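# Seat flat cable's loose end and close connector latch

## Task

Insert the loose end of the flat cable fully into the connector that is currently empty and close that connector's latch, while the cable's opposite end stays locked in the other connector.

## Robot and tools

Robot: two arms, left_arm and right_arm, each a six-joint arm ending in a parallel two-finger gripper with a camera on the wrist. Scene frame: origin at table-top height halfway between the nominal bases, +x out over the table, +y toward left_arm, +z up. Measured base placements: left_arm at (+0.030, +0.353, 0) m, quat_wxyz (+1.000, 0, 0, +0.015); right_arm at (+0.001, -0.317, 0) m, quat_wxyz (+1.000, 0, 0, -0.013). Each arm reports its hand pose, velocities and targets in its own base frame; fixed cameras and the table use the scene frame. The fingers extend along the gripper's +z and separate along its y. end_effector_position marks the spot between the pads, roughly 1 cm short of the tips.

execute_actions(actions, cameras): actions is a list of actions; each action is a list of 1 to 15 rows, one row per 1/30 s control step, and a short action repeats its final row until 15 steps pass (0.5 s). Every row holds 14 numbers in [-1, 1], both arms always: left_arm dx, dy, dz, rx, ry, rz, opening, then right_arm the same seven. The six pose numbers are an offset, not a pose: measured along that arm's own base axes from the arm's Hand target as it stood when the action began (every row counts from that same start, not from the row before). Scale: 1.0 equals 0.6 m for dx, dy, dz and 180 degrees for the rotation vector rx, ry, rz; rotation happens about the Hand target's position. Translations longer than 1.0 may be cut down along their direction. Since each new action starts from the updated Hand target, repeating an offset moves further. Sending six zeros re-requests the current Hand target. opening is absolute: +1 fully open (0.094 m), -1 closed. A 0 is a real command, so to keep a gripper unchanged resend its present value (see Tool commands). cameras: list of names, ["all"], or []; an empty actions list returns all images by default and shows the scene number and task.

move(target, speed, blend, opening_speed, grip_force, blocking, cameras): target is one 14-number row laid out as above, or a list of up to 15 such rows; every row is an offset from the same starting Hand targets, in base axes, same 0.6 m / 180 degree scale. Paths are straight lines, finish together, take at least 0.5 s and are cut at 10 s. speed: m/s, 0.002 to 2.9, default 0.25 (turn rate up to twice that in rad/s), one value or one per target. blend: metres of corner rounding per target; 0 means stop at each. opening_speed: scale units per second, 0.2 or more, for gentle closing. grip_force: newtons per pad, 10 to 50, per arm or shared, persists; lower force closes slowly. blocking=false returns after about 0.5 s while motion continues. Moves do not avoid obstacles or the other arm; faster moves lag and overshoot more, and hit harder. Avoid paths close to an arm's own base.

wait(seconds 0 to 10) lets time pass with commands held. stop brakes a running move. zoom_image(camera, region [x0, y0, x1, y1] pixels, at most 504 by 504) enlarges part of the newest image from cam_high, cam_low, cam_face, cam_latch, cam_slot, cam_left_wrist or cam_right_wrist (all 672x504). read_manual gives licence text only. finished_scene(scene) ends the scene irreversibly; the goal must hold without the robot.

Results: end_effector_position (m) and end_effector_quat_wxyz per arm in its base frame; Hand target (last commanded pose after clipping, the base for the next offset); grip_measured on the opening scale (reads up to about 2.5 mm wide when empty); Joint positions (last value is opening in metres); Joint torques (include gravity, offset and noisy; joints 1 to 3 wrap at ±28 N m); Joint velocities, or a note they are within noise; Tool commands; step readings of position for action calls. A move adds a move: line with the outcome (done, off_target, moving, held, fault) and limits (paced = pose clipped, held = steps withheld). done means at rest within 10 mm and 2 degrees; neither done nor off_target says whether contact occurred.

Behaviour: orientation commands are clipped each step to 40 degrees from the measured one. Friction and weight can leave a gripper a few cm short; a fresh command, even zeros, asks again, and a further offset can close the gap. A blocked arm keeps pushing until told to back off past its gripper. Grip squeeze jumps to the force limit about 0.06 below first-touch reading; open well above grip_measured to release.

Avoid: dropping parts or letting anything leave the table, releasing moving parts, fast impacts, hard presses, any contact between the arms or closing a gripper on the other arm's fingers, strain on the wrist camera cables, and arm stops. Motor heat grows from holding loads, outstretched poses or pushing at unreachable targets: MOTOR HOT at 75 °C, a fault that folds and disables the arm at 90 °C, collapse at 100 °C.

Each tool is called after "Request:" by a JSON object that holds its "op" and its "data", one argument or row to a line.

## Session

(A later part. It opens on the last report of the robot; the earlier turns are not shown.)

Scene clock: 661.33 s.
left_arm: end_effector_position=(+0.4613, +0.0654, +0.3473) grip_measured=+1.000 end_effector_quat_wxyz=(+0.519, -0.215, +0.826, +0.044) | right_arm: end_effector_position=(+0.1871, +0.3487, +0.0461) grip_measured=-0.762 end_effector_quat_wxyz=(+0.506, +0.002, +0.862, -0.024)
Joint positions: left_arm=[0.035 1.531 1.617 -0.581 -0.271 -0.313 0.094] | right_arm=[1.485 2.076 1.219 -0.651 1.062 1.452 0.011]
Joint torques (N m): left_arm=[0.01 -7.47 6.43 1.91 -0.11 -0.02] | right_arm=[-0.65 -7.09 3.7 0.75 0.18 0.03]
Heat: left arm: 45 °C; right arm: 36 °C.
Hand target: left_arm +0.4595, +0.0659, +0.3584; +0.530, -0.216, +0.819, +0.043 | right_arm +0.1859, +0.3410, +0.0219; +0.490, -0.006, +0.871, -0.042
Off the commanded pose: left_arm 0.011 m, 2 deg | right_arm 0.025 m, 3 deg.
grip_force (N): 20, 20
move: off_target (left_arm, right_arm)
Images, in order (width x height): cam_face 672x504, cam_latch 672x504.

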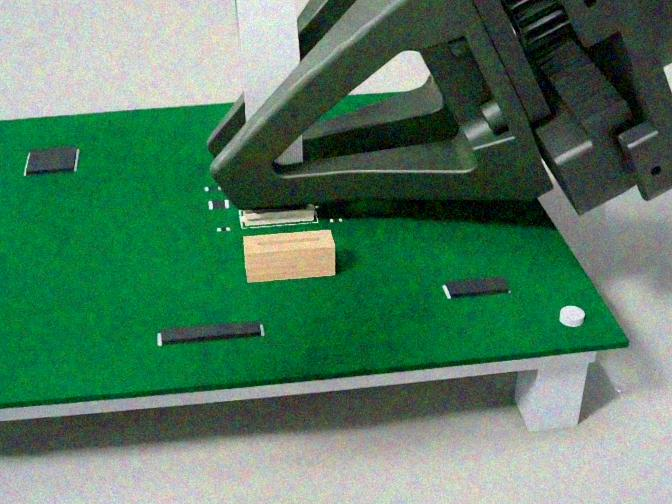

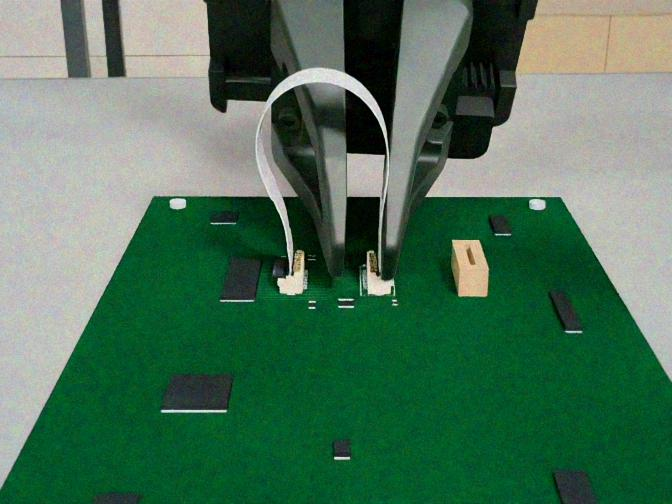

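Request:
{"op": "move", "data": {
  "target": [0,0,0,0,0,0,1, 0,0.010,0.055,0.012,0,0,-0.76],
  "speed": 0.06,
  "cameras": ["cam_latch","cam_face"]
}}

Request:
{"op": "zoom_image", "data": {
  "camera": "cam_latch",
  "region": [270, 230, 430, 310]
}}

Request:
{"op": "zoom_image", "data": {
  "camera": "cam_face",
  "region": [230, 170, 330, 240]
}}

Scene clock: 673.93 s.
left_arm: end_effector_position=(+0.4613, +0.0654, +0.3473) grip_measured=+1.000 end_effector_quat_wxyz=(+0.519, -0.215, +0.826, +0.044) | right_arm: end_effector_position=(+0.1854, +0.3491, +0.0465) grip_measured=-0.762 end_effector_quat_wxyz=(+0.496, +0.004, +0.868, -0.020)
Joint positions: left_arm=[0.035 1.531 1.617 -0.581 -0.271 -0.313 0.094] | right_arm=[1.484 2.063 1.219 -0.655 1.037 1.452 0.011]
Joint torques (N m): left_arm=[-0.01 -7.49 6.45 1.9 -0.11 -0.01] | right_arm=[-0.51 -12.29 7.51 0.03 0.36 -0.02]
Heat: left arm: 45 °C; right arm: 36 °C.
Hand target: left_arm +0.4595, +0.0659, +0.3584; +0.530, -0.216, +0.819, +0.043 | right_arm +0.1859, +0.3469, +0.0548; +0.490, +0.003, +0.871, -0.026
Off the commanded pose: left_arm 0.011 m, 2 deg | right_arm 0.009 m, 1 deg.
grip_force (N): 20, 20
move: off_target (left_arm)
Images, in order (width x height): cam_face 672x504, cam_latch 672x504.

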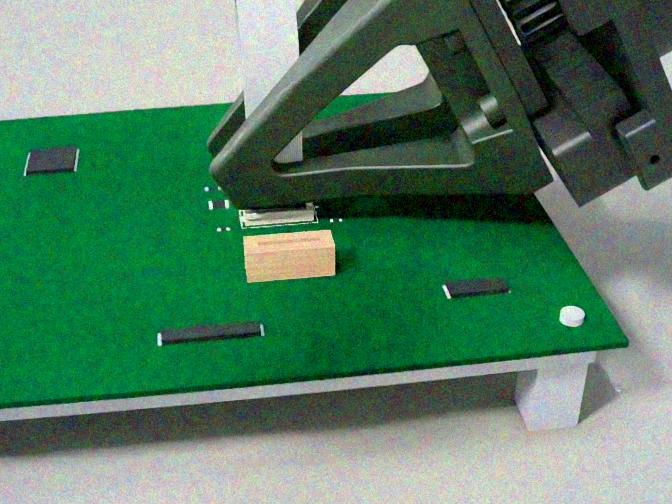

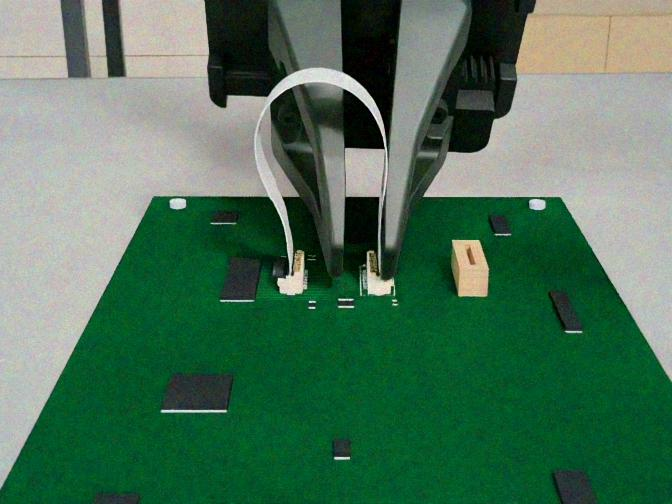

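Scaled by 3.150 from the camera's 672x504 image, which has a finer 960x720 frame.

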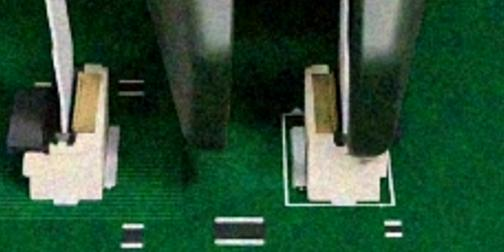

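Scaled by 5.040 from the camera's 672x504 image, which has a finer 960x720 frame.

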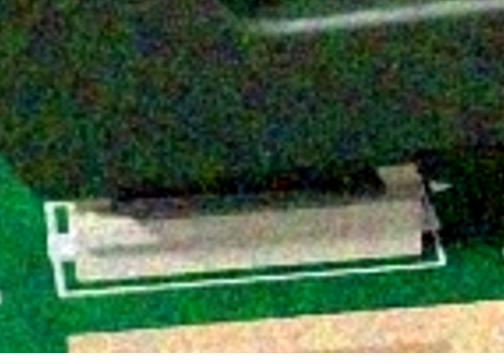

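Request:
{"op": "move", "data": {
  "target": [0,0,0,0,0,0,1, -0.005,0.010,0.033,0.005,0,0,-0.76],
  "speed": 0.06,
  "cameras": ["cam_latch","cam_face","cam_slot"]
}}

Request:
{"op": "zoom_image", "data": {
  "camera": "cam_latch",
  "region": [270, 230, 430, 310]
}}

Request:
{"op": "zoom_image", "data": {
  "camera": "cam_face",
  "region": [230, 170, 330, 240]
}}

Scene clock: 682.00 s.
left_arm: end_effector_position=(+0.4613, +0.0654, +0.3473) grip_measured=+1.000 end_effector_quat_wxyz=(+0.519, -0.215, +0.826, +0.044) | right_arm: end_effector_position=(+0.1831, +0.3473, +0.0592) grip_measured=-0.761 end_effector_quat_wxyz=(+0.485, -0.001, +0.874, -0.032)
Joint positions: left_arm=[0.035 1.531 1.617 -0.581 -0.271 -0.313 0.094] | right_arm=[1.484 2.041 1.262 -0.756 1.015 1.461 0.011]
Joint torques (N m): left_arm=[-0.01 -7.47 6.43 1.9 -0.11 -0.02] | right_arm=[0.23 -12.34 8.92 0.19 0.55 0.06]
Heat: left arm: 45 °C; right arm: 37 °C.
Hand target: left_arm +0.4595, +0.0659, +0.3584; +0.530, -0.216, +0.819, +0.043 | right_arm +0.1829, +0.3528, +0.0746; +0.490, +0.007, +0.871, -0.019
Off the commanded pose: left_arm 0.011 m, 2 deg | right_arm 0.016 m, 2 deg.
grip_force (N): 20, 20
move: off_target (left_arm, right_arm)
Images, in order (width x height): cam_face 672x504, cam_latch 672x504, cam_slot 672x504.

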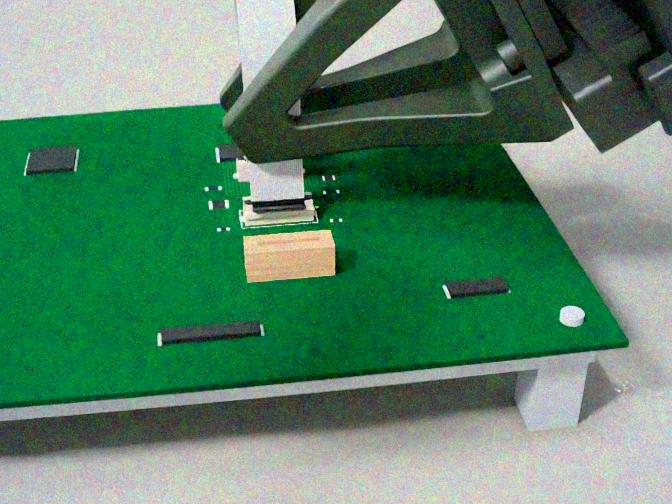

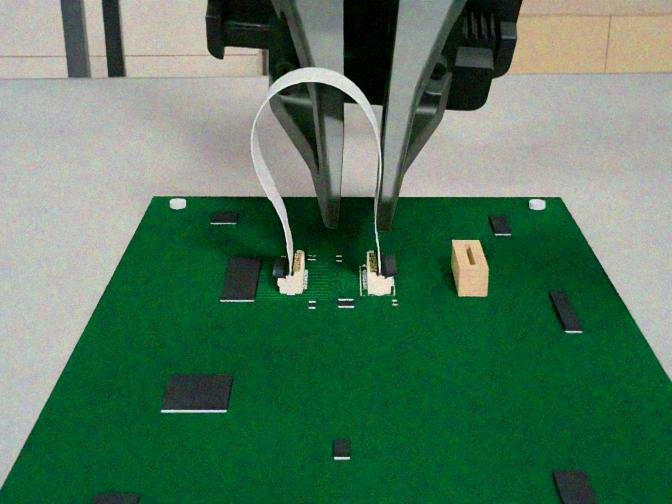

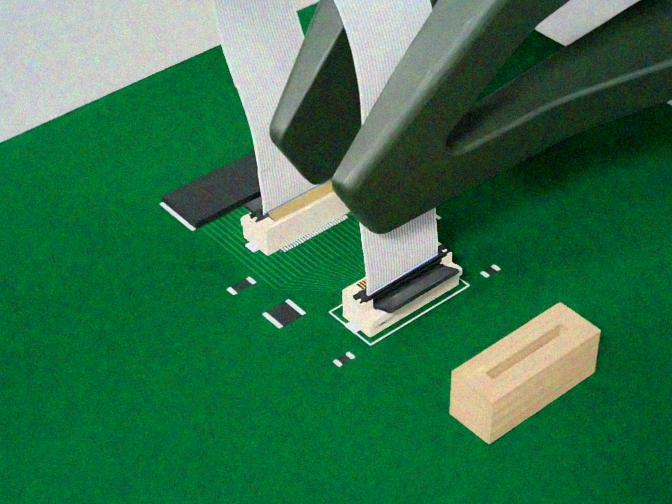

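Scaled by 3.150 from the camera's 672x504 image, which has a finer 960x720 frame.

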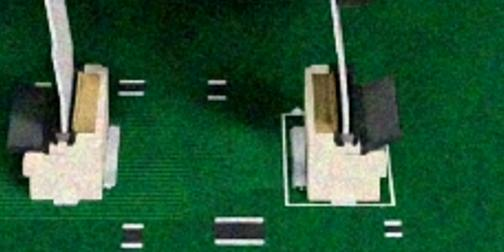

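Scaled by 5.040 from the camera's 672x504 image, which has a finer 960x720 frame.

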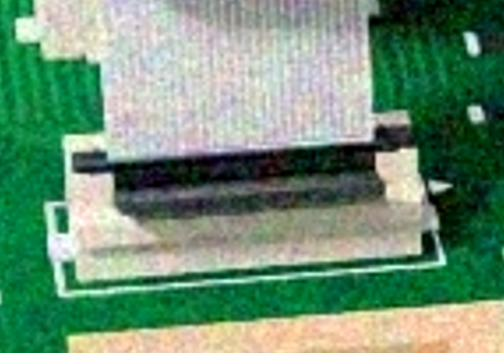

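Request:
{"op": "zoom_image", "data": {
  "camera": "cam_latch",
  "region": [265, 245, 310, 300]
}}

Request:
{"op": "zoom_image", "data": {
  "camera": "cam_latch",
  "region": [360, 245, 405, 300]
}}

Request:
{"op": "zoom_image", "data": {
  "camera": "cam_slot",
  "region": [320, 230, 480, 350]
}}

Scaled by 9.164 from the camera's 672x504 image, which has a finer 960x720 frame.

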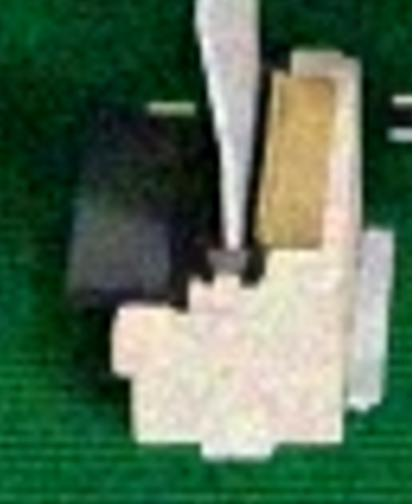

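Scaled by 9.164 from the camera's 672x504 image, which has a finer 960x720 frame.

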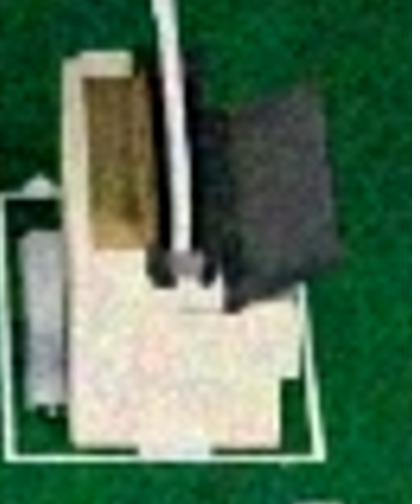

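Scaled by 3.150 from the camera's 672x504 image, which has a finer 960x720 frame.

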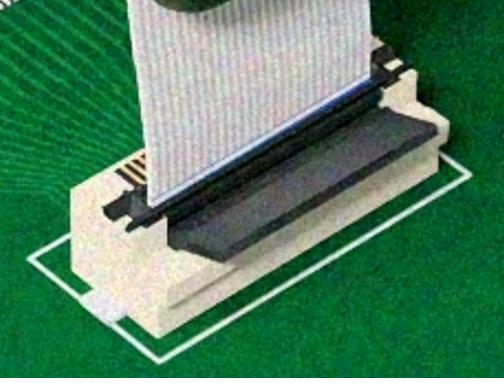

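Request:
{"op": "move", "data": {
  "target": [0,0,0,0,0,0,1, 0.005,0.010,-0.005,0.012,0,0,-0.76],
  "speed": 0.06,
  "cameras": ["cam_latch"]
}}

Request:
{"op": "zoom_image", "data": {
  "camera": "cam_latch",
  "region": [270, 210, 430, 310]
}}

Scene clock: 714.23 s.
left_arm: end_effector_position=(+0.4613, +0.0654, +0.3473) grip_measured=+1.000 end_effector_quat_wxyz=(+0.519, -0.215, +0.826, +0.044) | right_arm: end_effector_position=(+0.1832, +0.3517, +0.0590) grip_measured=-0.761 end_effector_quat_wxyz=(+0.485, +0.005, +0.874, -0.020)
Joint positions: left_arm=[0.035 1.531 1.617 -0.581 -0.271 -0.313 0.094] | right_arm=[1.484 2.041 1.262 -0.729 1.013 1.461 0.011]
Joint torques (N m): left_arm=[-0.01 -7.5 6.45 1.9 -0.11 -0.02] | right_arm=[-0.28 -12.1 8.21 0.57 0.54 -0.03]
Heat: left arm: 45 °C; right arm: 38 °C.
Hand target: left_arm +0.4595, +0.0659, +0.3584; +0.530, -0.216, +0.819, +0.043 | right_arm +0.1859, +0.3589, +0.0715; +0.490, +0.016, +0.872, -0.002
Off the commanded pose: left_arm 0.011 m, 2 deg | right_arm 0.015 m, 2 deg.
grip_force (N): 20, 20
move: off_target (left_arm, right_arm)
Images, in order (width x height): cam_latch 672x504.

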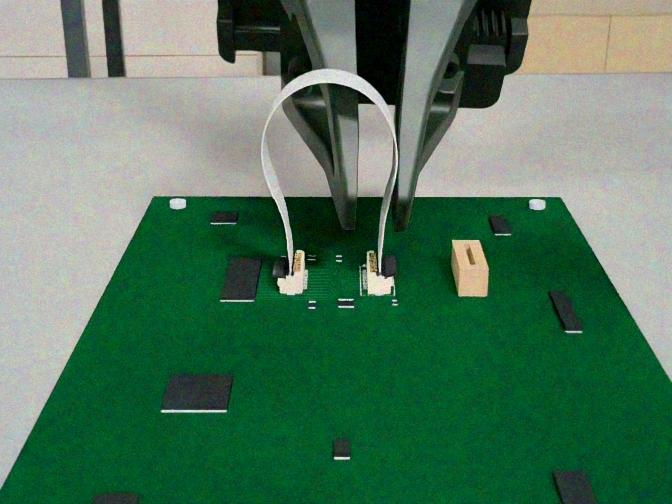

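Scaled by 3.150 from the camera's 672x504 image, which has a finer 960x720 frame.

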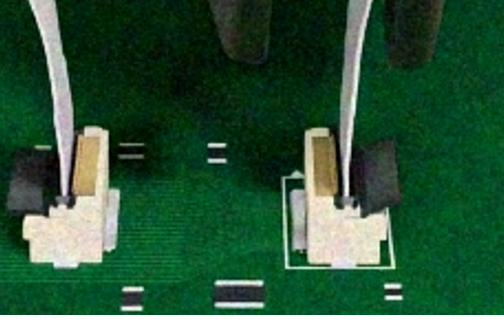

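Request:
{"op": "move", "data": {
  "target": [0,0,0,0,0,0,1, 0.003,-0.003,-0.030,-0.008,0,0,-0.76],
  "speed": 0.05,
  "cameras": ["cam_latch"]
}}

Request:
{"op": "zoom_image", "data": {
  "camera": "cam_latch",
  "region": [270, 210, 430, 310]
}}

Scene clock: 731.93 s.
left_arm: end_effector_position=(+0.4613, +0.0654, +0.3473) grip_measured=+1.000 end_effector_quat_wxyz=(+0.519, -0.215, +0.826, +0.044) | right_arm: end_effector_position=(+0.1838, +0.3588, +0.0596) grip_measured=-0.761 end_effector_quat_wxyz=(+0.486, +0.012, +0.874, -0.004)
Joint positions: left_arm=[0.035 1.531 1.617 -0.581 -0.271 -0.313 0.094] | right_arm=[1.484 2.041 1.262 -0.686 1.013 1.452 0.011]
Joint torques (N m): left_arm=[-0.01 -7.47 6.43 1.91 -0.11 -0.02] | right_arm=[-0.55 -8.44 6.46 0.64 0.6 -0.08]
Heat: left arm: 45 °C; right arm: 38 °C.
Hand target: left_arm +0.4595, +0.0659, +0.3584; +0.530, -0.216, +0.819, +0.043 | right_arm +0.1877, +0.3570, +0.0535; +0.490, +0.010, +0.871, -0.013
Off the commanded pose: left_arm 0.011 m, 2 deg | right_arm 0.007 m, 1 deg.
grip_force (N): 20, 20
move: off_target (left_arm)
Images, in order (width x height): cam_latch 672x504.

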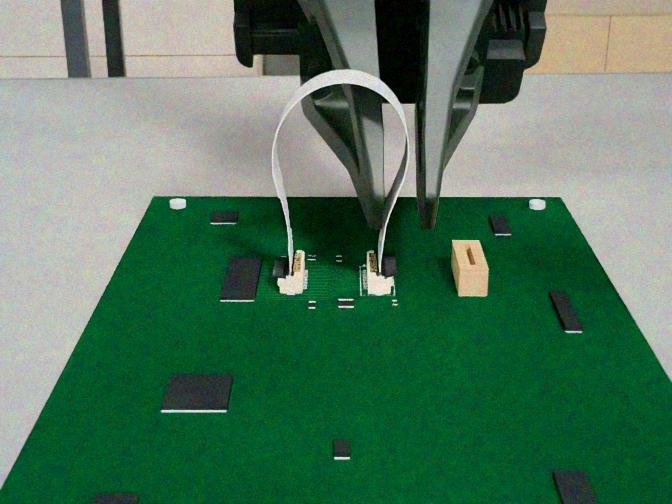

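Scaled by 3.150 from the camera's 672x504 image, which has a finer 960x720 frame.

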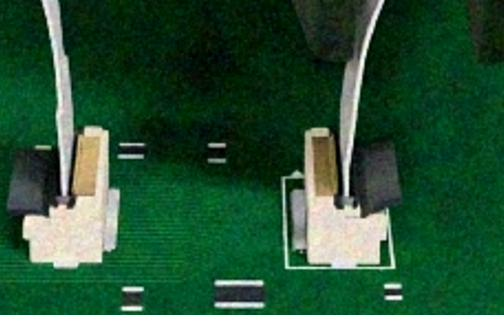

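Request:
{"op": "move", "data": {
  "target": [0,0,0,0,0,0,1, 0.0,-0.011,-0.006,-0.014,0,0,-0.76],
  "speed": 0.05,
  "cameras": ["cam_latch"]
}}

Request:
{"op": "zoom_image", "data": {
  "camera": "cam_latch",
  "region": [270, 210, 430, 310]
}}

Scene clock: 739.83 s.
left_arm: end_effector_position=(+0.4613, +0.0654, +0.3473) grip_measured=+1.000 end_effector_quat_wxyz=(+0.519, -0.215, +0.826, +0.044) | right_arm: end_effector_position=(+0.1847, +0.3579, +0.0573) grip_measured=-0.761 end_effector_quat_wxyz=(+0.486, +0.010, +0.874, -0.008)
Joint positions: left_arm=[0.035 1.531 1.617 -0.581 -0.271 -0.313 0.094] | right_arm=[1.481 2.048 1.262 -0.686 1.013 1.448 0.011]
Joint torques (N m): left_arm=[-0.01 -7.49 6.43 1.9 -0.11 -0.02] | right_arm=[-0.69 -8.34 6.02 0.35 0.6 -0.04]
Heat: left arm: 45 °C; right arm: 38 °C.
Hand target: left_arm +0.4595, +0.0659, +0.3584; +0.530, -0.216, +0.819, +0.043 | right_arm +0.1876, +0.3504, +0.0499; +0.490, -0.001, +0.871, -0.032
Off the commanded pose: left_arm 0.011 m, 2 deg | right_arm 0.011 m, 3 deg.
grip_force (N): 20, 20
move: off_target (left_arm, right_arm)
Images, in order (width x height): cam_latch 672x504.

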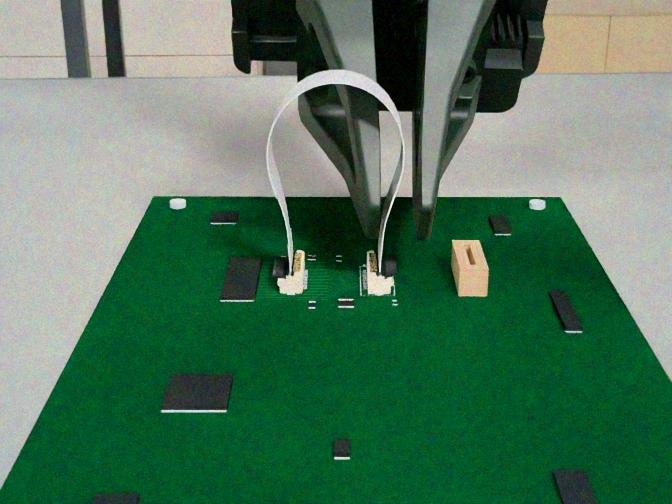

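Scaled by 3.150 from the camera's 672x504 image, which has a finer 960x720 frame.

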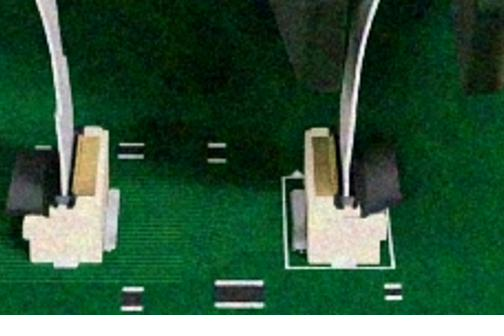

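Request:
{"op": "move", "data": {
  "target": [0,0,0,0,0,0,1, 0.0,-0.005,0.004,-0.006,0,0,-0.76],
  "speed": 0.05,
  "cameras": ["cam_latch"]
}}

Request:
{"op": "zoom_image", "data": {
  "camera": "cam_latch",
  "region": [270, 210, 430, 310]
}}

Scene clock: 748.20 s.
left_arm: end_effector_position=(+0.4613, +0.0654, +0.3473) grip_measured=+1.000 end_effector_quat_wxyz=(+0.519, -0.215, +0.826, +0.044) | right_arm: end_effector_position=(+0.1845, +0.3536, +0.0569) grip_measured=-0.761 end_effector_quat_wxyz=(+0.485, +0.003, +0.874, -0.020)
Joint positions: left_arm=[0.035 1.531 1.617 -0.581 -0.271 -0.313 0.094] | right_arm=[1.481 2.048 1.262 -0.711 1.013 1.446 0.011]
Joint torques (N m): left_arm=[-0.02 -7.47 6.45 1.9 -0.11 -0.02] | right_arm=[-0.59 -8.84 6.19 0.29 0.63 -0.02]
Heat: left arm: 45 °C; right arm: 38 °C.
Hand target: left_arm +0.4595, +0.0659, +0.3584; +0.530, -0.216, +0.819, +0.043 | right_arm +0.1878, +0.3474, +0.0523; +0.490, -0.005, +0.871, -0.041
Off the commanded pose: left_arm 0.011 m, 2 deg | right_arm 0.008 m, 3 deg.
grip_force (N): 20, 20
move: off_target (left_arm, right_arm)
Images, in order (width x height): cam_latch 672x504.

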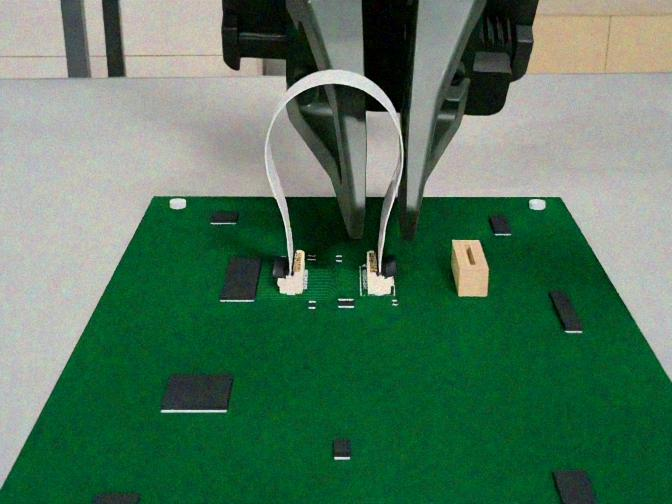

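Scaled by 3.150 from the camera's 672x504 image, which has a finer 960x720 frame.

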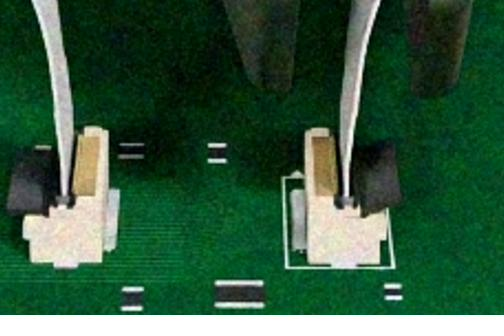

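Request:
{"op": "move", "data": {
  "target": [0,0,0,0,0,0,1, -0.002,-0.002,-0.015,-0.005,0,0,-0.76],
  "speed": 0.05,
  "cameras": ["cam_latch"]
}}

Request:
{"op": "zoom_image", "data": {
  "camera": "cam_latch",
  "region": [270, 210, 430, 310]
}}

Scene clock: 758.10 s.
left_arm: end_effector_position=(+0.4613, +0.0654, +0.3473) grip_measured=+1.000 end_effector_quat_wxyz=(+0.519, -0.215, +0.826, +0.044) | right_arm: end_effector_position=(+0.1844, +0.3523, +0.0499) grip_measured=-0.761 end_effector_quat_wxyz=(+0.484, -0.002, +0.874, -0.029)
Joint positions: left_arm=[0.035 1.531 1.617 -0.581 -0.271 -0.313 0.094] | right_arm=[1.481 2.068 1.262 -0.712 1.013 1.446 0.011]
Joint torques (N m): left_arm=[-0.01 -7.49 6.43 1.9 -0.1 -0.02] | right_arm=[-0.32 -8.53 5.78 0.33 0.62 0.01]
Heat: left arm: 45 °C; right arm: 38 °C.
Hand target: left_arm +0.4595, +0.0659, +0.3584; +0.530, -0.216, +0.819, +0.043 | right_arm +0.1866, +0.3462, +0.0434; +0.490, -0.009, +0.870, -0.048
Off the commanded pose: left_arm 0.011 m, 2 deg | right_arm 0.009 m, 2 deg.
grip_force (N): 20, 20
move: off_target (left_arm)
Images, in order (width x height): cam_latch 672x504.

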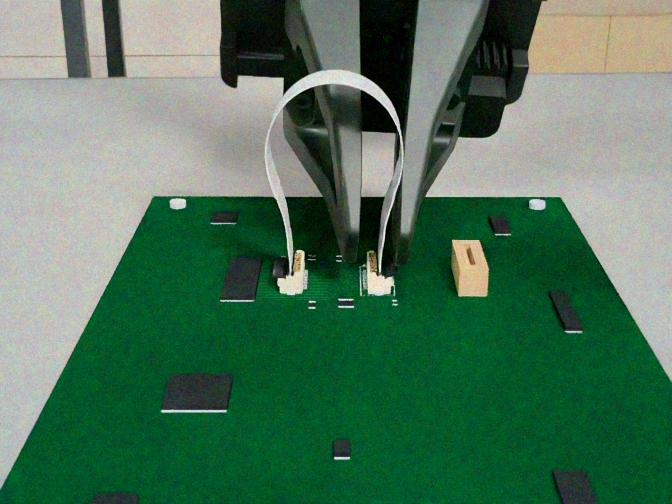

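Scaled by 3.150 from the camera's 672x504 image, which has a finer 960x720 frame.

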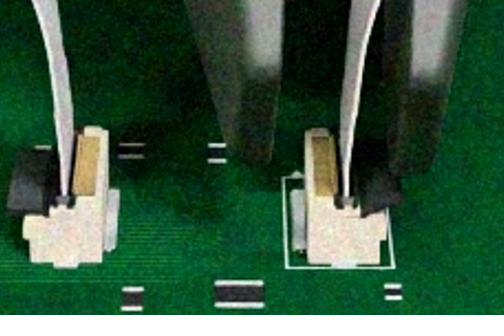

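Request:
{"op": "move", "data": {
  "target": [0,0,0,0,0,0,1, 0,-0.001,-0.008,-0.0045,0,0,-0.76],
  "speed": 0.04,
  "cameras": ["cam_latch"]
}}

Request:
{"op": "zoom_image", "data": {
  "camera": "cam_latch",
  "region": [340, 210, 440, 310]
}}

Scene clock: 765.20 s.
left_arm: end_effector_position=(+0.4613, +0.0654, +0.3473) grip_measured=+1.000 end_effector_quat_wxyz=(+0.519, -0.215, +0.826, +0.044) | right_arm: end_effector_position=(+0.1853, +0.3513, +0.0478) grip_measured=-0.761 end_effector_quat_wxyz=(+0.489, -0.005, +0.872, -0.034)
Joint positions: left_arm=[0.035 1.531 1.617 -0.581 -0.271 -0.313 0.094] | right_arm=[1.481 2.079 1.262 -0.712 1.023 1.446 0.011]
Joint torques (N m): left_arm=[-0.02 -7.49 6.43 1.9 -0.11 -0.01] | right_arm=[-0.2 -8.06 5.86 0.29 0.56 0.05]
Heat: left arm: 45 °C; right arm: 37 °C.
Hand target: left_arm +0.4595, +0.0659, +0.3584; +0.530, -0.216, +0.819, +0.043 | right_arm +0.1866, +0.3456, +0.0386; +0.490, -0.013, +0.870, -0.054
Off the commanded pose: left_arm 0.011 m, 2 deg | right_arm 0.011 m, 2 deg.
grip_force (N): 20, 20
move: off_target (left_arm, right_arm)
Images, in order (width x height): cam_latch 672x504.

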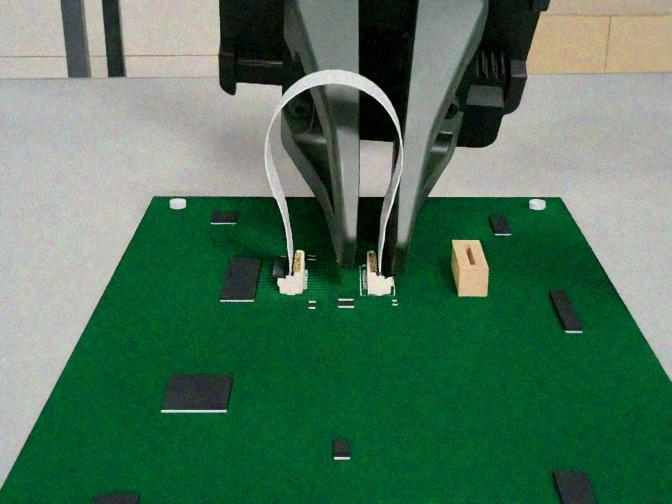

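Scaled by 5.040 from the camera's 672x504 image, which has a finer 960x720 frame.

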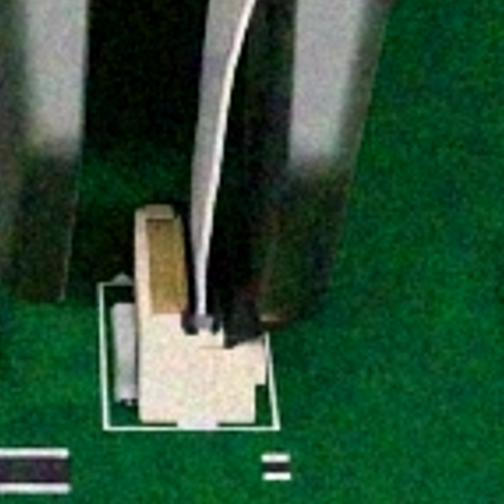

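Request:
{"op": "move", "data": {
  "target": [0,0,0,0,0,0,1, 0,0,-0.009,-0.002,0,0,-0.76],
  "speed": 0.04,
  "cameras": ["cam_latch"]
}}

Request:
{"op": "zoom_image", "data": {
  "camera": "cam_latch",
  "region": [340, 210, 440, 310]
}}

Scene clock: 771.77 s.
left_arm: end_effector_position=(+0.4613, +0.0654, +0.3473) grip_measured=+1.000 end_effector_quat_wxyz=(+0.519, -0.215, +0.826, +0.044) | right_arm: end_effector_position=(+0.1868, +0.3502, +0.0463) grip_measured=-0.761 end_effector_quat_wxyz=(+0.496, -0.008, +0.868, -0.040)
Joint positions: left_arm=[0.035 1.531 1.617 -0.581 -0.271 -0.313 0.094] | right_arm=[1.481 2.091 1.262 -0.712 1.041 1.446 0.011]
Joint torques (N m): left_arm=[-0.01 -7.47 6.43 1.9 -0.11 -0.02] | right_arm=[-0.36 -7.64 5.7 0.4 0.41 0.05]
Heat: left arm: 45 °C; right arm: 37 °C.
Hand target: left_arm +0.4595, +0.0659, +0.3584; +0.530, -0.216, +0.819, +0.043 | right_arm +0.1866, +0.3456, +0.0332; +0.490, -0.014, +0.870, -0.057
Off the commanded pose: left_arm 0.011 m, 2 deg | right_arm 0.014 m, 2 deg.
grip_force (N): 20, 20
move: off_target (left_arm, right_arm)
Images, in order (width x height): cam_latch 672x504.

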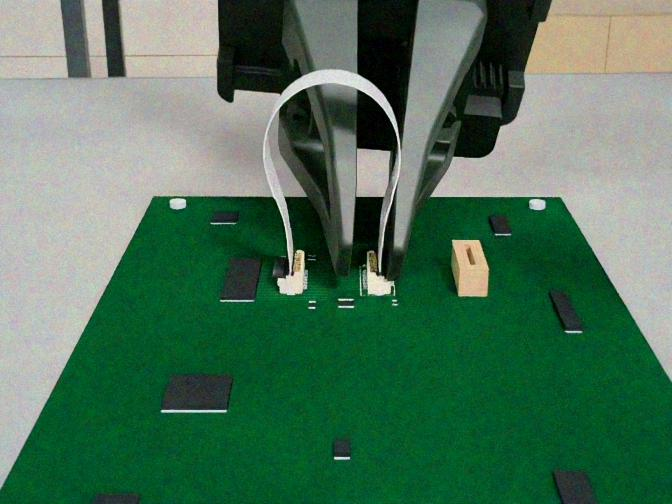

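Scaled by 5.040 from the camera's 672x504 image, which has a finer 960x720 frame.

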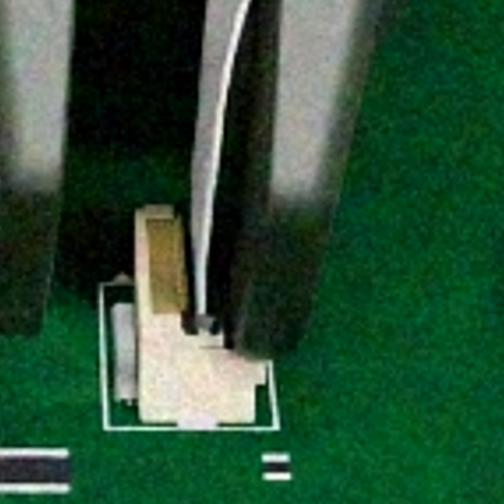

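Request:
{"op": "move", "data": {
  "target": [0,0,0,0,0,0,1, 0,0.002,-0.008,0.001,0,0,-0.76],
  "speed": 0.04,
  "cameras": ["cam_latch"]
}}

Request:
{"op": "zoom_image", "data": {
  "camera": "cam_latch",
  "region": [340, 210, 440, 310]
}}

Scene clock: 778.60 s.
left_arm: end_effector_position=(+0.4613, +0.0654, +0.3473) grip_measured=+1.000 end_effector_quat_wxyz=(+0.519, -0.215, +0.826, +0.044) | right_arm: end_effector_position=(+0.1880, +0.3501, +0.0459) grip_measured=-0.761 end_effector_quat_wxyz=(+0.501, -0.008, +0.864, -0.042)
Joint positions: left_arm=[0.035 1.531 1.617 -0.581 -0.271 -0.313 0.094] | right_arm=[1.481 2.098 1.262 -0.708 1.054 1.447 0.011]
Joint torques (N m): left_arm=[-0.01 -7.47 6.43 1.9 -0.11 -0.02] | right_arm=[-0.43 -7.34 5.53 0.5 0.29 0.07]
Heat: left arm: 45 °C; right arm: 37 °C.
Hand target: left_arm +0.4595, +0.0659, +0.3584; +0.530, -0.216, +0.819, +0.043 | right_arm +0.1866, +0.3468, +0.0283; +0.490, -0.013, +0.870, -0.055
Off the commanded pose: left_arm 0.011 m, 2 deg | right_arm 0.018 m, 2 deg.
grip_force (N): 20, 20
move: off_target (left_arm, right_arm)
Images, in order (width x height): cam_latch 672x504.

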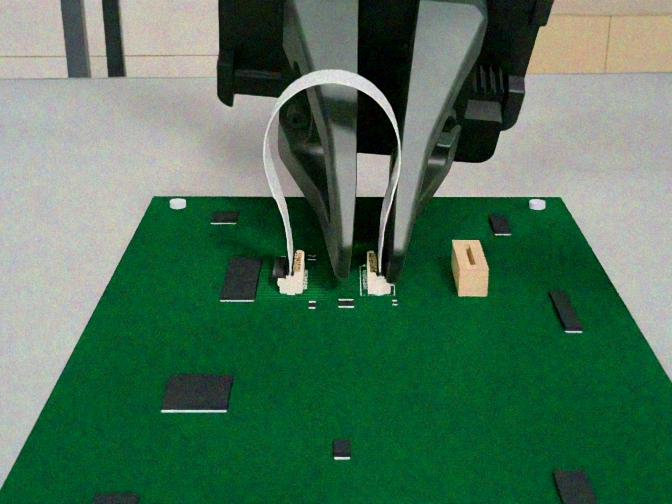

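Scaled by 5.040 from the camera's 672x504 image, which has a finer 960x720 frame.

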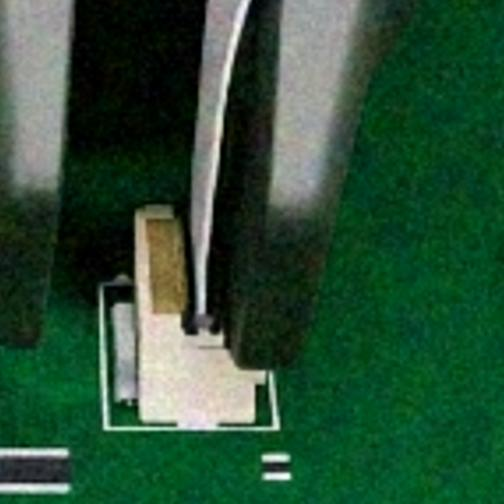

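Request:
{"op": "move", "data": {
  "target": [0,0,0,0,0,0,1, -0.003,0.010,0.065,0.012,0,0,-0.76],
  "speed": 0.06,
  "cameras": ["cam_latch","cam_slot"]
}}

Request:
{"op": "zoom_image", "data": {
  "camera": "cam_latch",
  "region": [340, 210, 440, 310]
}}

Scene clock: 788.67 s.
left_arm: end_effector_position=(+0.4613, +0.0654, +0.3473) grip_measured=+1.000 end_effector_quat_wxyz=(+0.519, -0.215, +0.826, +0.044) | right_arm: end_effector_position=(+0.1848, +0.3489, +0.0522) grip_measured=-0.761 end_effector_quat_wxyz=(+0.486, -0.011, +0.873, -0.048)
Joint positions: left_arm=[0.035 1.531 1.617 -0.581 -0.271 -0.313 0.094] | right_arm=[1.481 2.08 1.287 -0.772 1.021 1.452 0.011]
Joint torques (N m): left_arm=[-0.01 -7.47 6.46 1.91 -0.11 -0.02] | right_arm=[0.24 -12.96 8.55 0.05 0.55 0.07]
Heat: left arm: 45 °C; right arm: 37 °C.
Hand target: left_arm +0.4595, +0.0659, +0.3584; +0.530, -0.216, +0.819, +0.043 | right_arm +0.1848, +0.3528, +0.0675; +0.490, -0.004, +0.871, -0.039
Off the commanded pose: left_arm 0.011 m, 2 deg | right_arm 0.016 m, 1 deg.
grip_force (N): 20, 20
move: off_target (left_arm, right_arm)
Images, in order (width x height): cam_latch 672x504, cam_slot 672x504.

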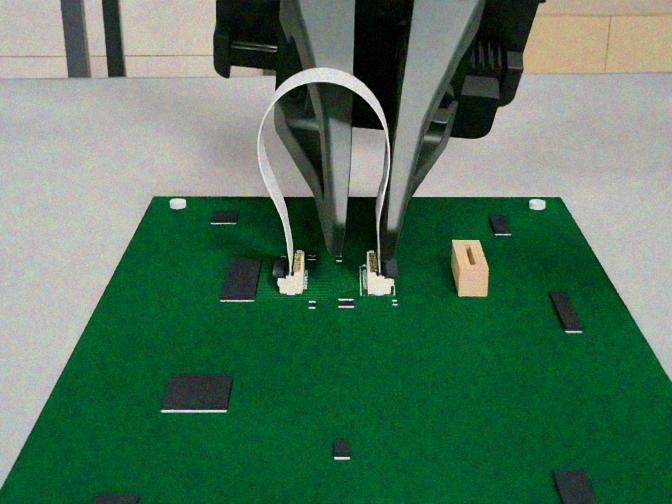

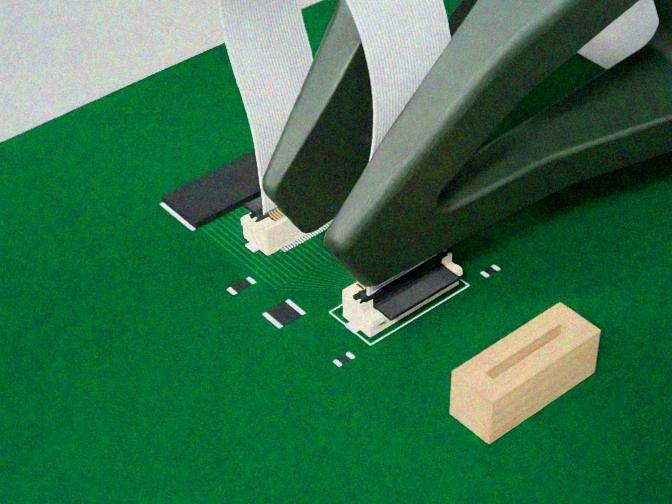

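Scaled by 5.040 from the camera's 672x504 image, which has a finer 960x720 frame.

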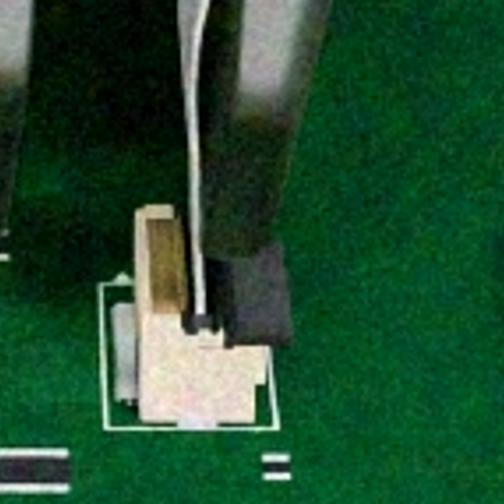

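Request:
{"op": "move", "data": {
  "target": [0,0,0,0,0,0,1, -0.010,0.010,0.025,0.006,0,0,-0.76],
  "speed": 0.06,
  "cameras": ["cam_latch","cam_slot"]
}}

Request:
{"op": "zoom_image", "data": {
  "camera": "cam_latch",
  "region": [360, 245, 405, 300]
}}

Request:
{"op": "zoom_image", "data": {
  "camera": "cam_slot",
  "region": [320, 230, 480, 350]
}}

Scene clock: 797.60 s.
left_arm: end_effector_position=(+0.4613, +0.0654, +0.3473) grip_measured=+1.000 end_effector_quat_wxyz=(+0.519, -0.215, +0.826, +0.044) | right_arm: end_effector_position=(+0.1791, +0.3525, +0.0662) grip_measured=-0.761 end_effector_quat_wxyz=(+0.485, -0.009, +0.873, -0.047)
Joint positions: left_arm=[0.035 1.531 1.617 -0.581 -0.271 -0.313 0.094] | right_arm=[1.497 2.068 1.335 -0.856 1.018 1.486 0.011]
Joint torques (N m): left_arm=[0.01 -7.47 6.45 1.9 -0.11 -0.02] | right_arm=[0.31 -12.96 8.95 0.13 0.59 0.03]
Heat: left arm: 45 °C; right arm: 37 °C.
Hand target: left_arm +0.4595, +0.0659, +0.3584; +0.530, -0.216, +0.819, +0.043 | right_arm +0.1787, +0.3588, +0.0824; +0.490, +0.000, +0.871, -0.030
Off the commanded pose: left_arm 0.011 m, 2 deg | right_arm 0.017 m, 2 deg.
grip_force (N): 20, 20
move: off_target (left_arm, right_arm)
Images, in order (width x height): cam_latch 672x504, cam_slot 672x504.

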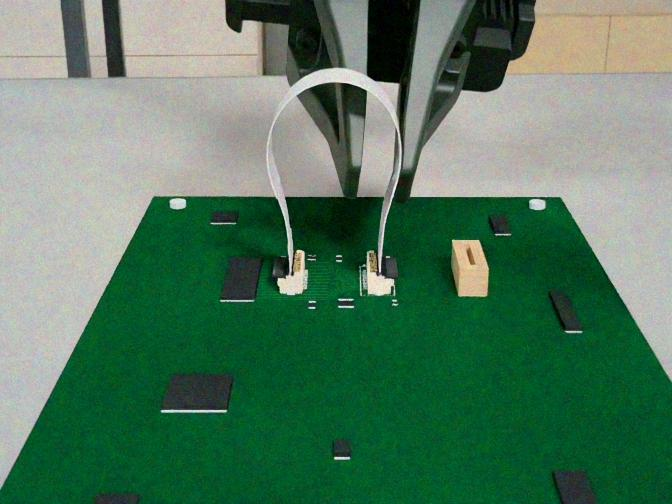

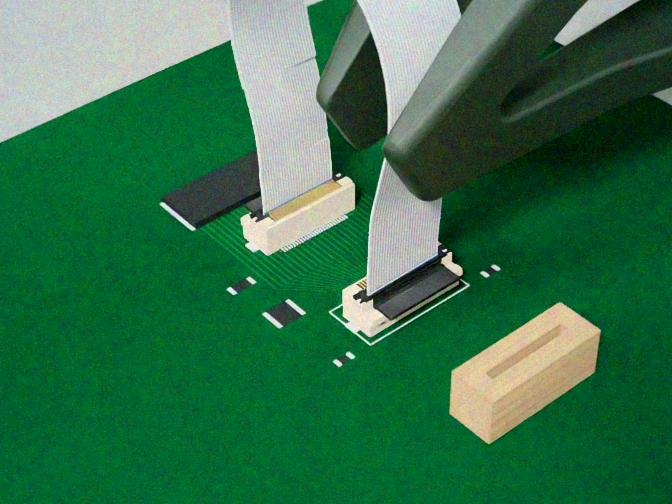

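Scaled by 9.164 from the camera's 672x504 image, which has a finer 960x720 frame.

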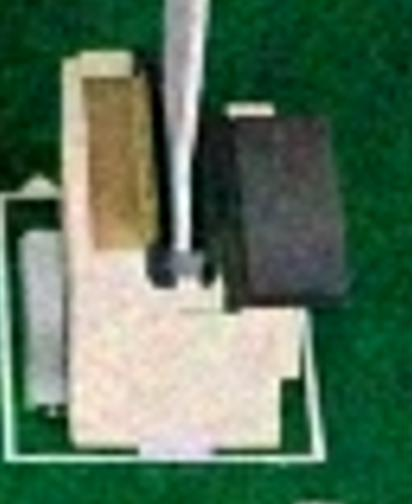

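Scaled by 3.150 from the camera's 672x504 image, which has a finer 960x720 frame.

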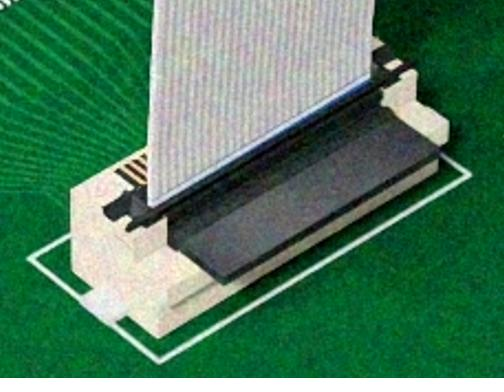

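Request:
{"op": "move", "data": {
  "target": [
    [0,0,0,0,0,0,1, 0,0.002,0.004,0.002,0,0,-0.55],
    [0,0,0,0,0,0,1, -0.1,0.002,0.004,0.002,0,0,-0.55]
  ],
  "speed": 0.06,
  "cameras": ["cam_latch","cam_slot","cam_face"]
}}

Request:
{"op": "zoom_image", "data": {
  "camera": "cam_latch",
  "region": [360, 245, 405, 300]
}}

Request:
{"op": "zoom_image", "data": {
  "camera": "cam_slot",
  "region": [320, 230, 480, 350]
}}

Request:
{"op": "zoom_image", "data": {
  "camera": "cam_face",
  "region": [230, 170, 330, 240]
}}

Scene clock: 812.80 s.
left_arm: end_effector_position=(+0.4613, +0.0654, +0.3473) grip_measured=+1.000 end_effector_quat_wxyz=(+0.519, -0.215, +0.826, +0.044) | right_arm: end_effector_position=(+0.1190, +0.3559, +0.0853) grip_measured=-0.552 end_effector_quat_wxyz=(+0.486, +0.002, +0.873, -0.025)
Joint positions: left_arm=[0.035 1.531 1.617 -0.581 -0.271 -0.313 0.094] | right_arm=[1.662 2.086 1.439 -1.152 1 1.792 0.021]
Joint torques (N m): left_arm=[-0.03 -7.49 6.43 1.91 -0.11 -0.02] | right_arm=[0.09 -8.49 9.09 -0.17 0.55 0.06]
Heat: left arm: 45 °C; right arm: 37 °C.
Hand target: left_arm +0.4595, +0.0659, +0.3584; +0.530, -0.216, +0.819, +0.043 | right_arm +0.1187, +0.3601, +0.0847; +0.490, +0.002, +0.871, -0.028
Off the commanded pose: left_arm 0.011 m, 2 deg | right_arm 0.004 m, 1 deg.
grip_force (N): 20, 20
move: off_target (left_arm)
Images, in order (width x height): cam_face 672x504, cam_latch 672x504, cam_slot 672x504.

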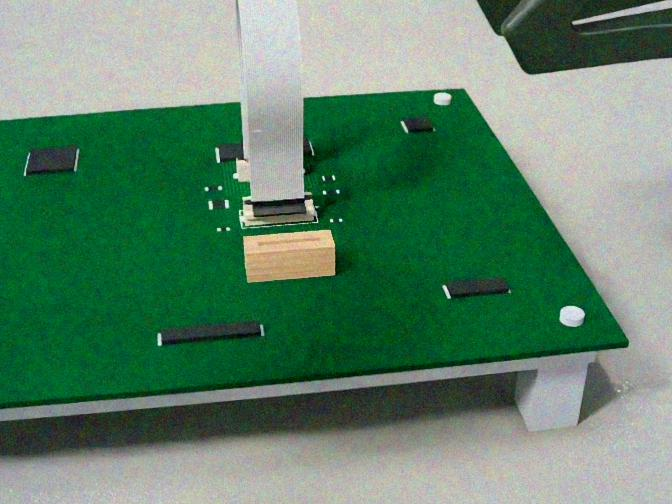

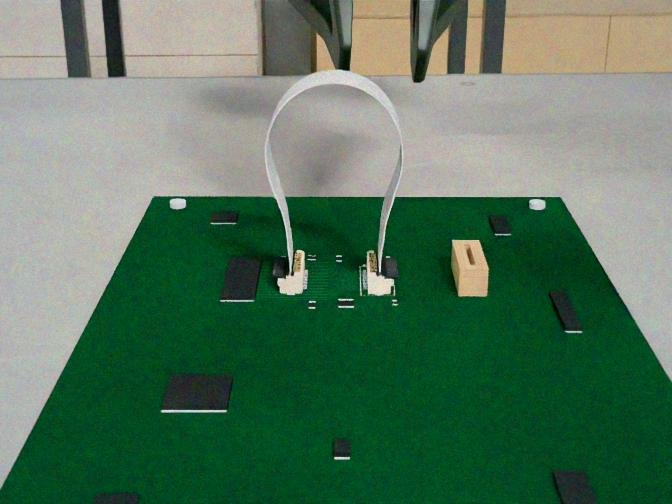

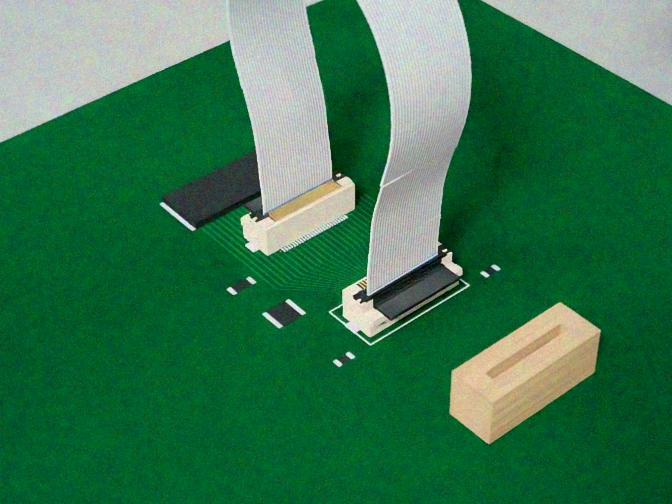

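Scaled by 9.164 from the camera's 672x504 image, which has a finer 960x720 frame.

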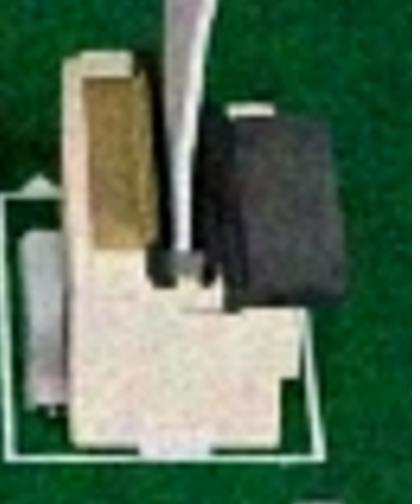

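Scaled by 3.150 from the camera's 672x504 image, which has a finer 960x720 frame.

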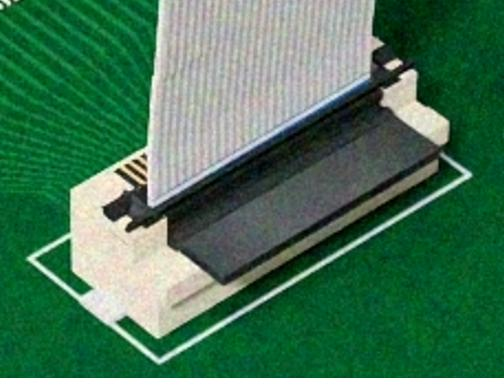

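Scaled by 5.040 from the camera's 672x504 image, which has a finer 960x720 frame.

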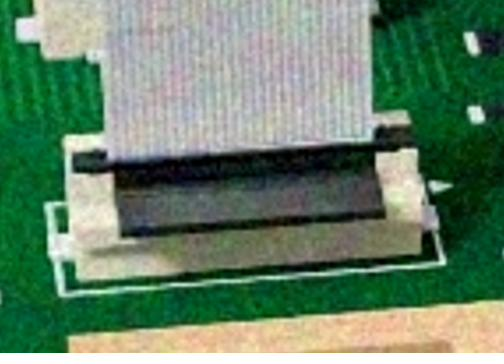

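Request:
{"op": "zoom_image", "data": {
  "camera": "cam_slot",
  "region": [350, 240, 470, 320]
}}

Request:
{"op": "zoom_image", "data": {
  "camera": "cam_face",
  "region": [240, 185, 325, 230]
}}

Scaled by 4.200 from the camera's 672x504 image, which has a finer 960x720 frame.

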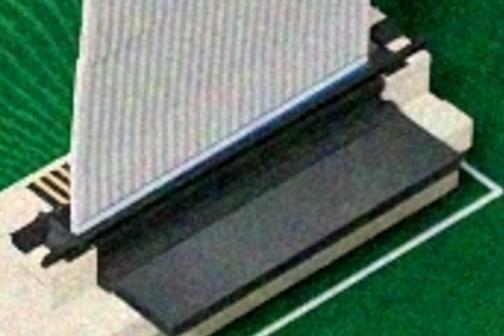

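Scaled by 5.929 from the camera's 672x504 image, which has a finer 960x720 frame.

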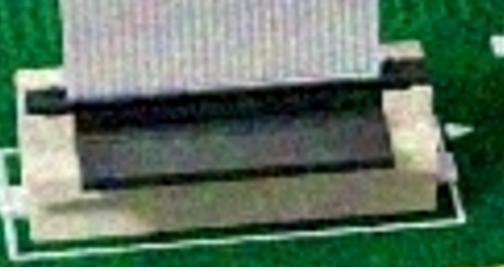

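Request:
{"op": "finished_scene", "data": {
  "scene": 2
}}

The scene is finished: the task was done.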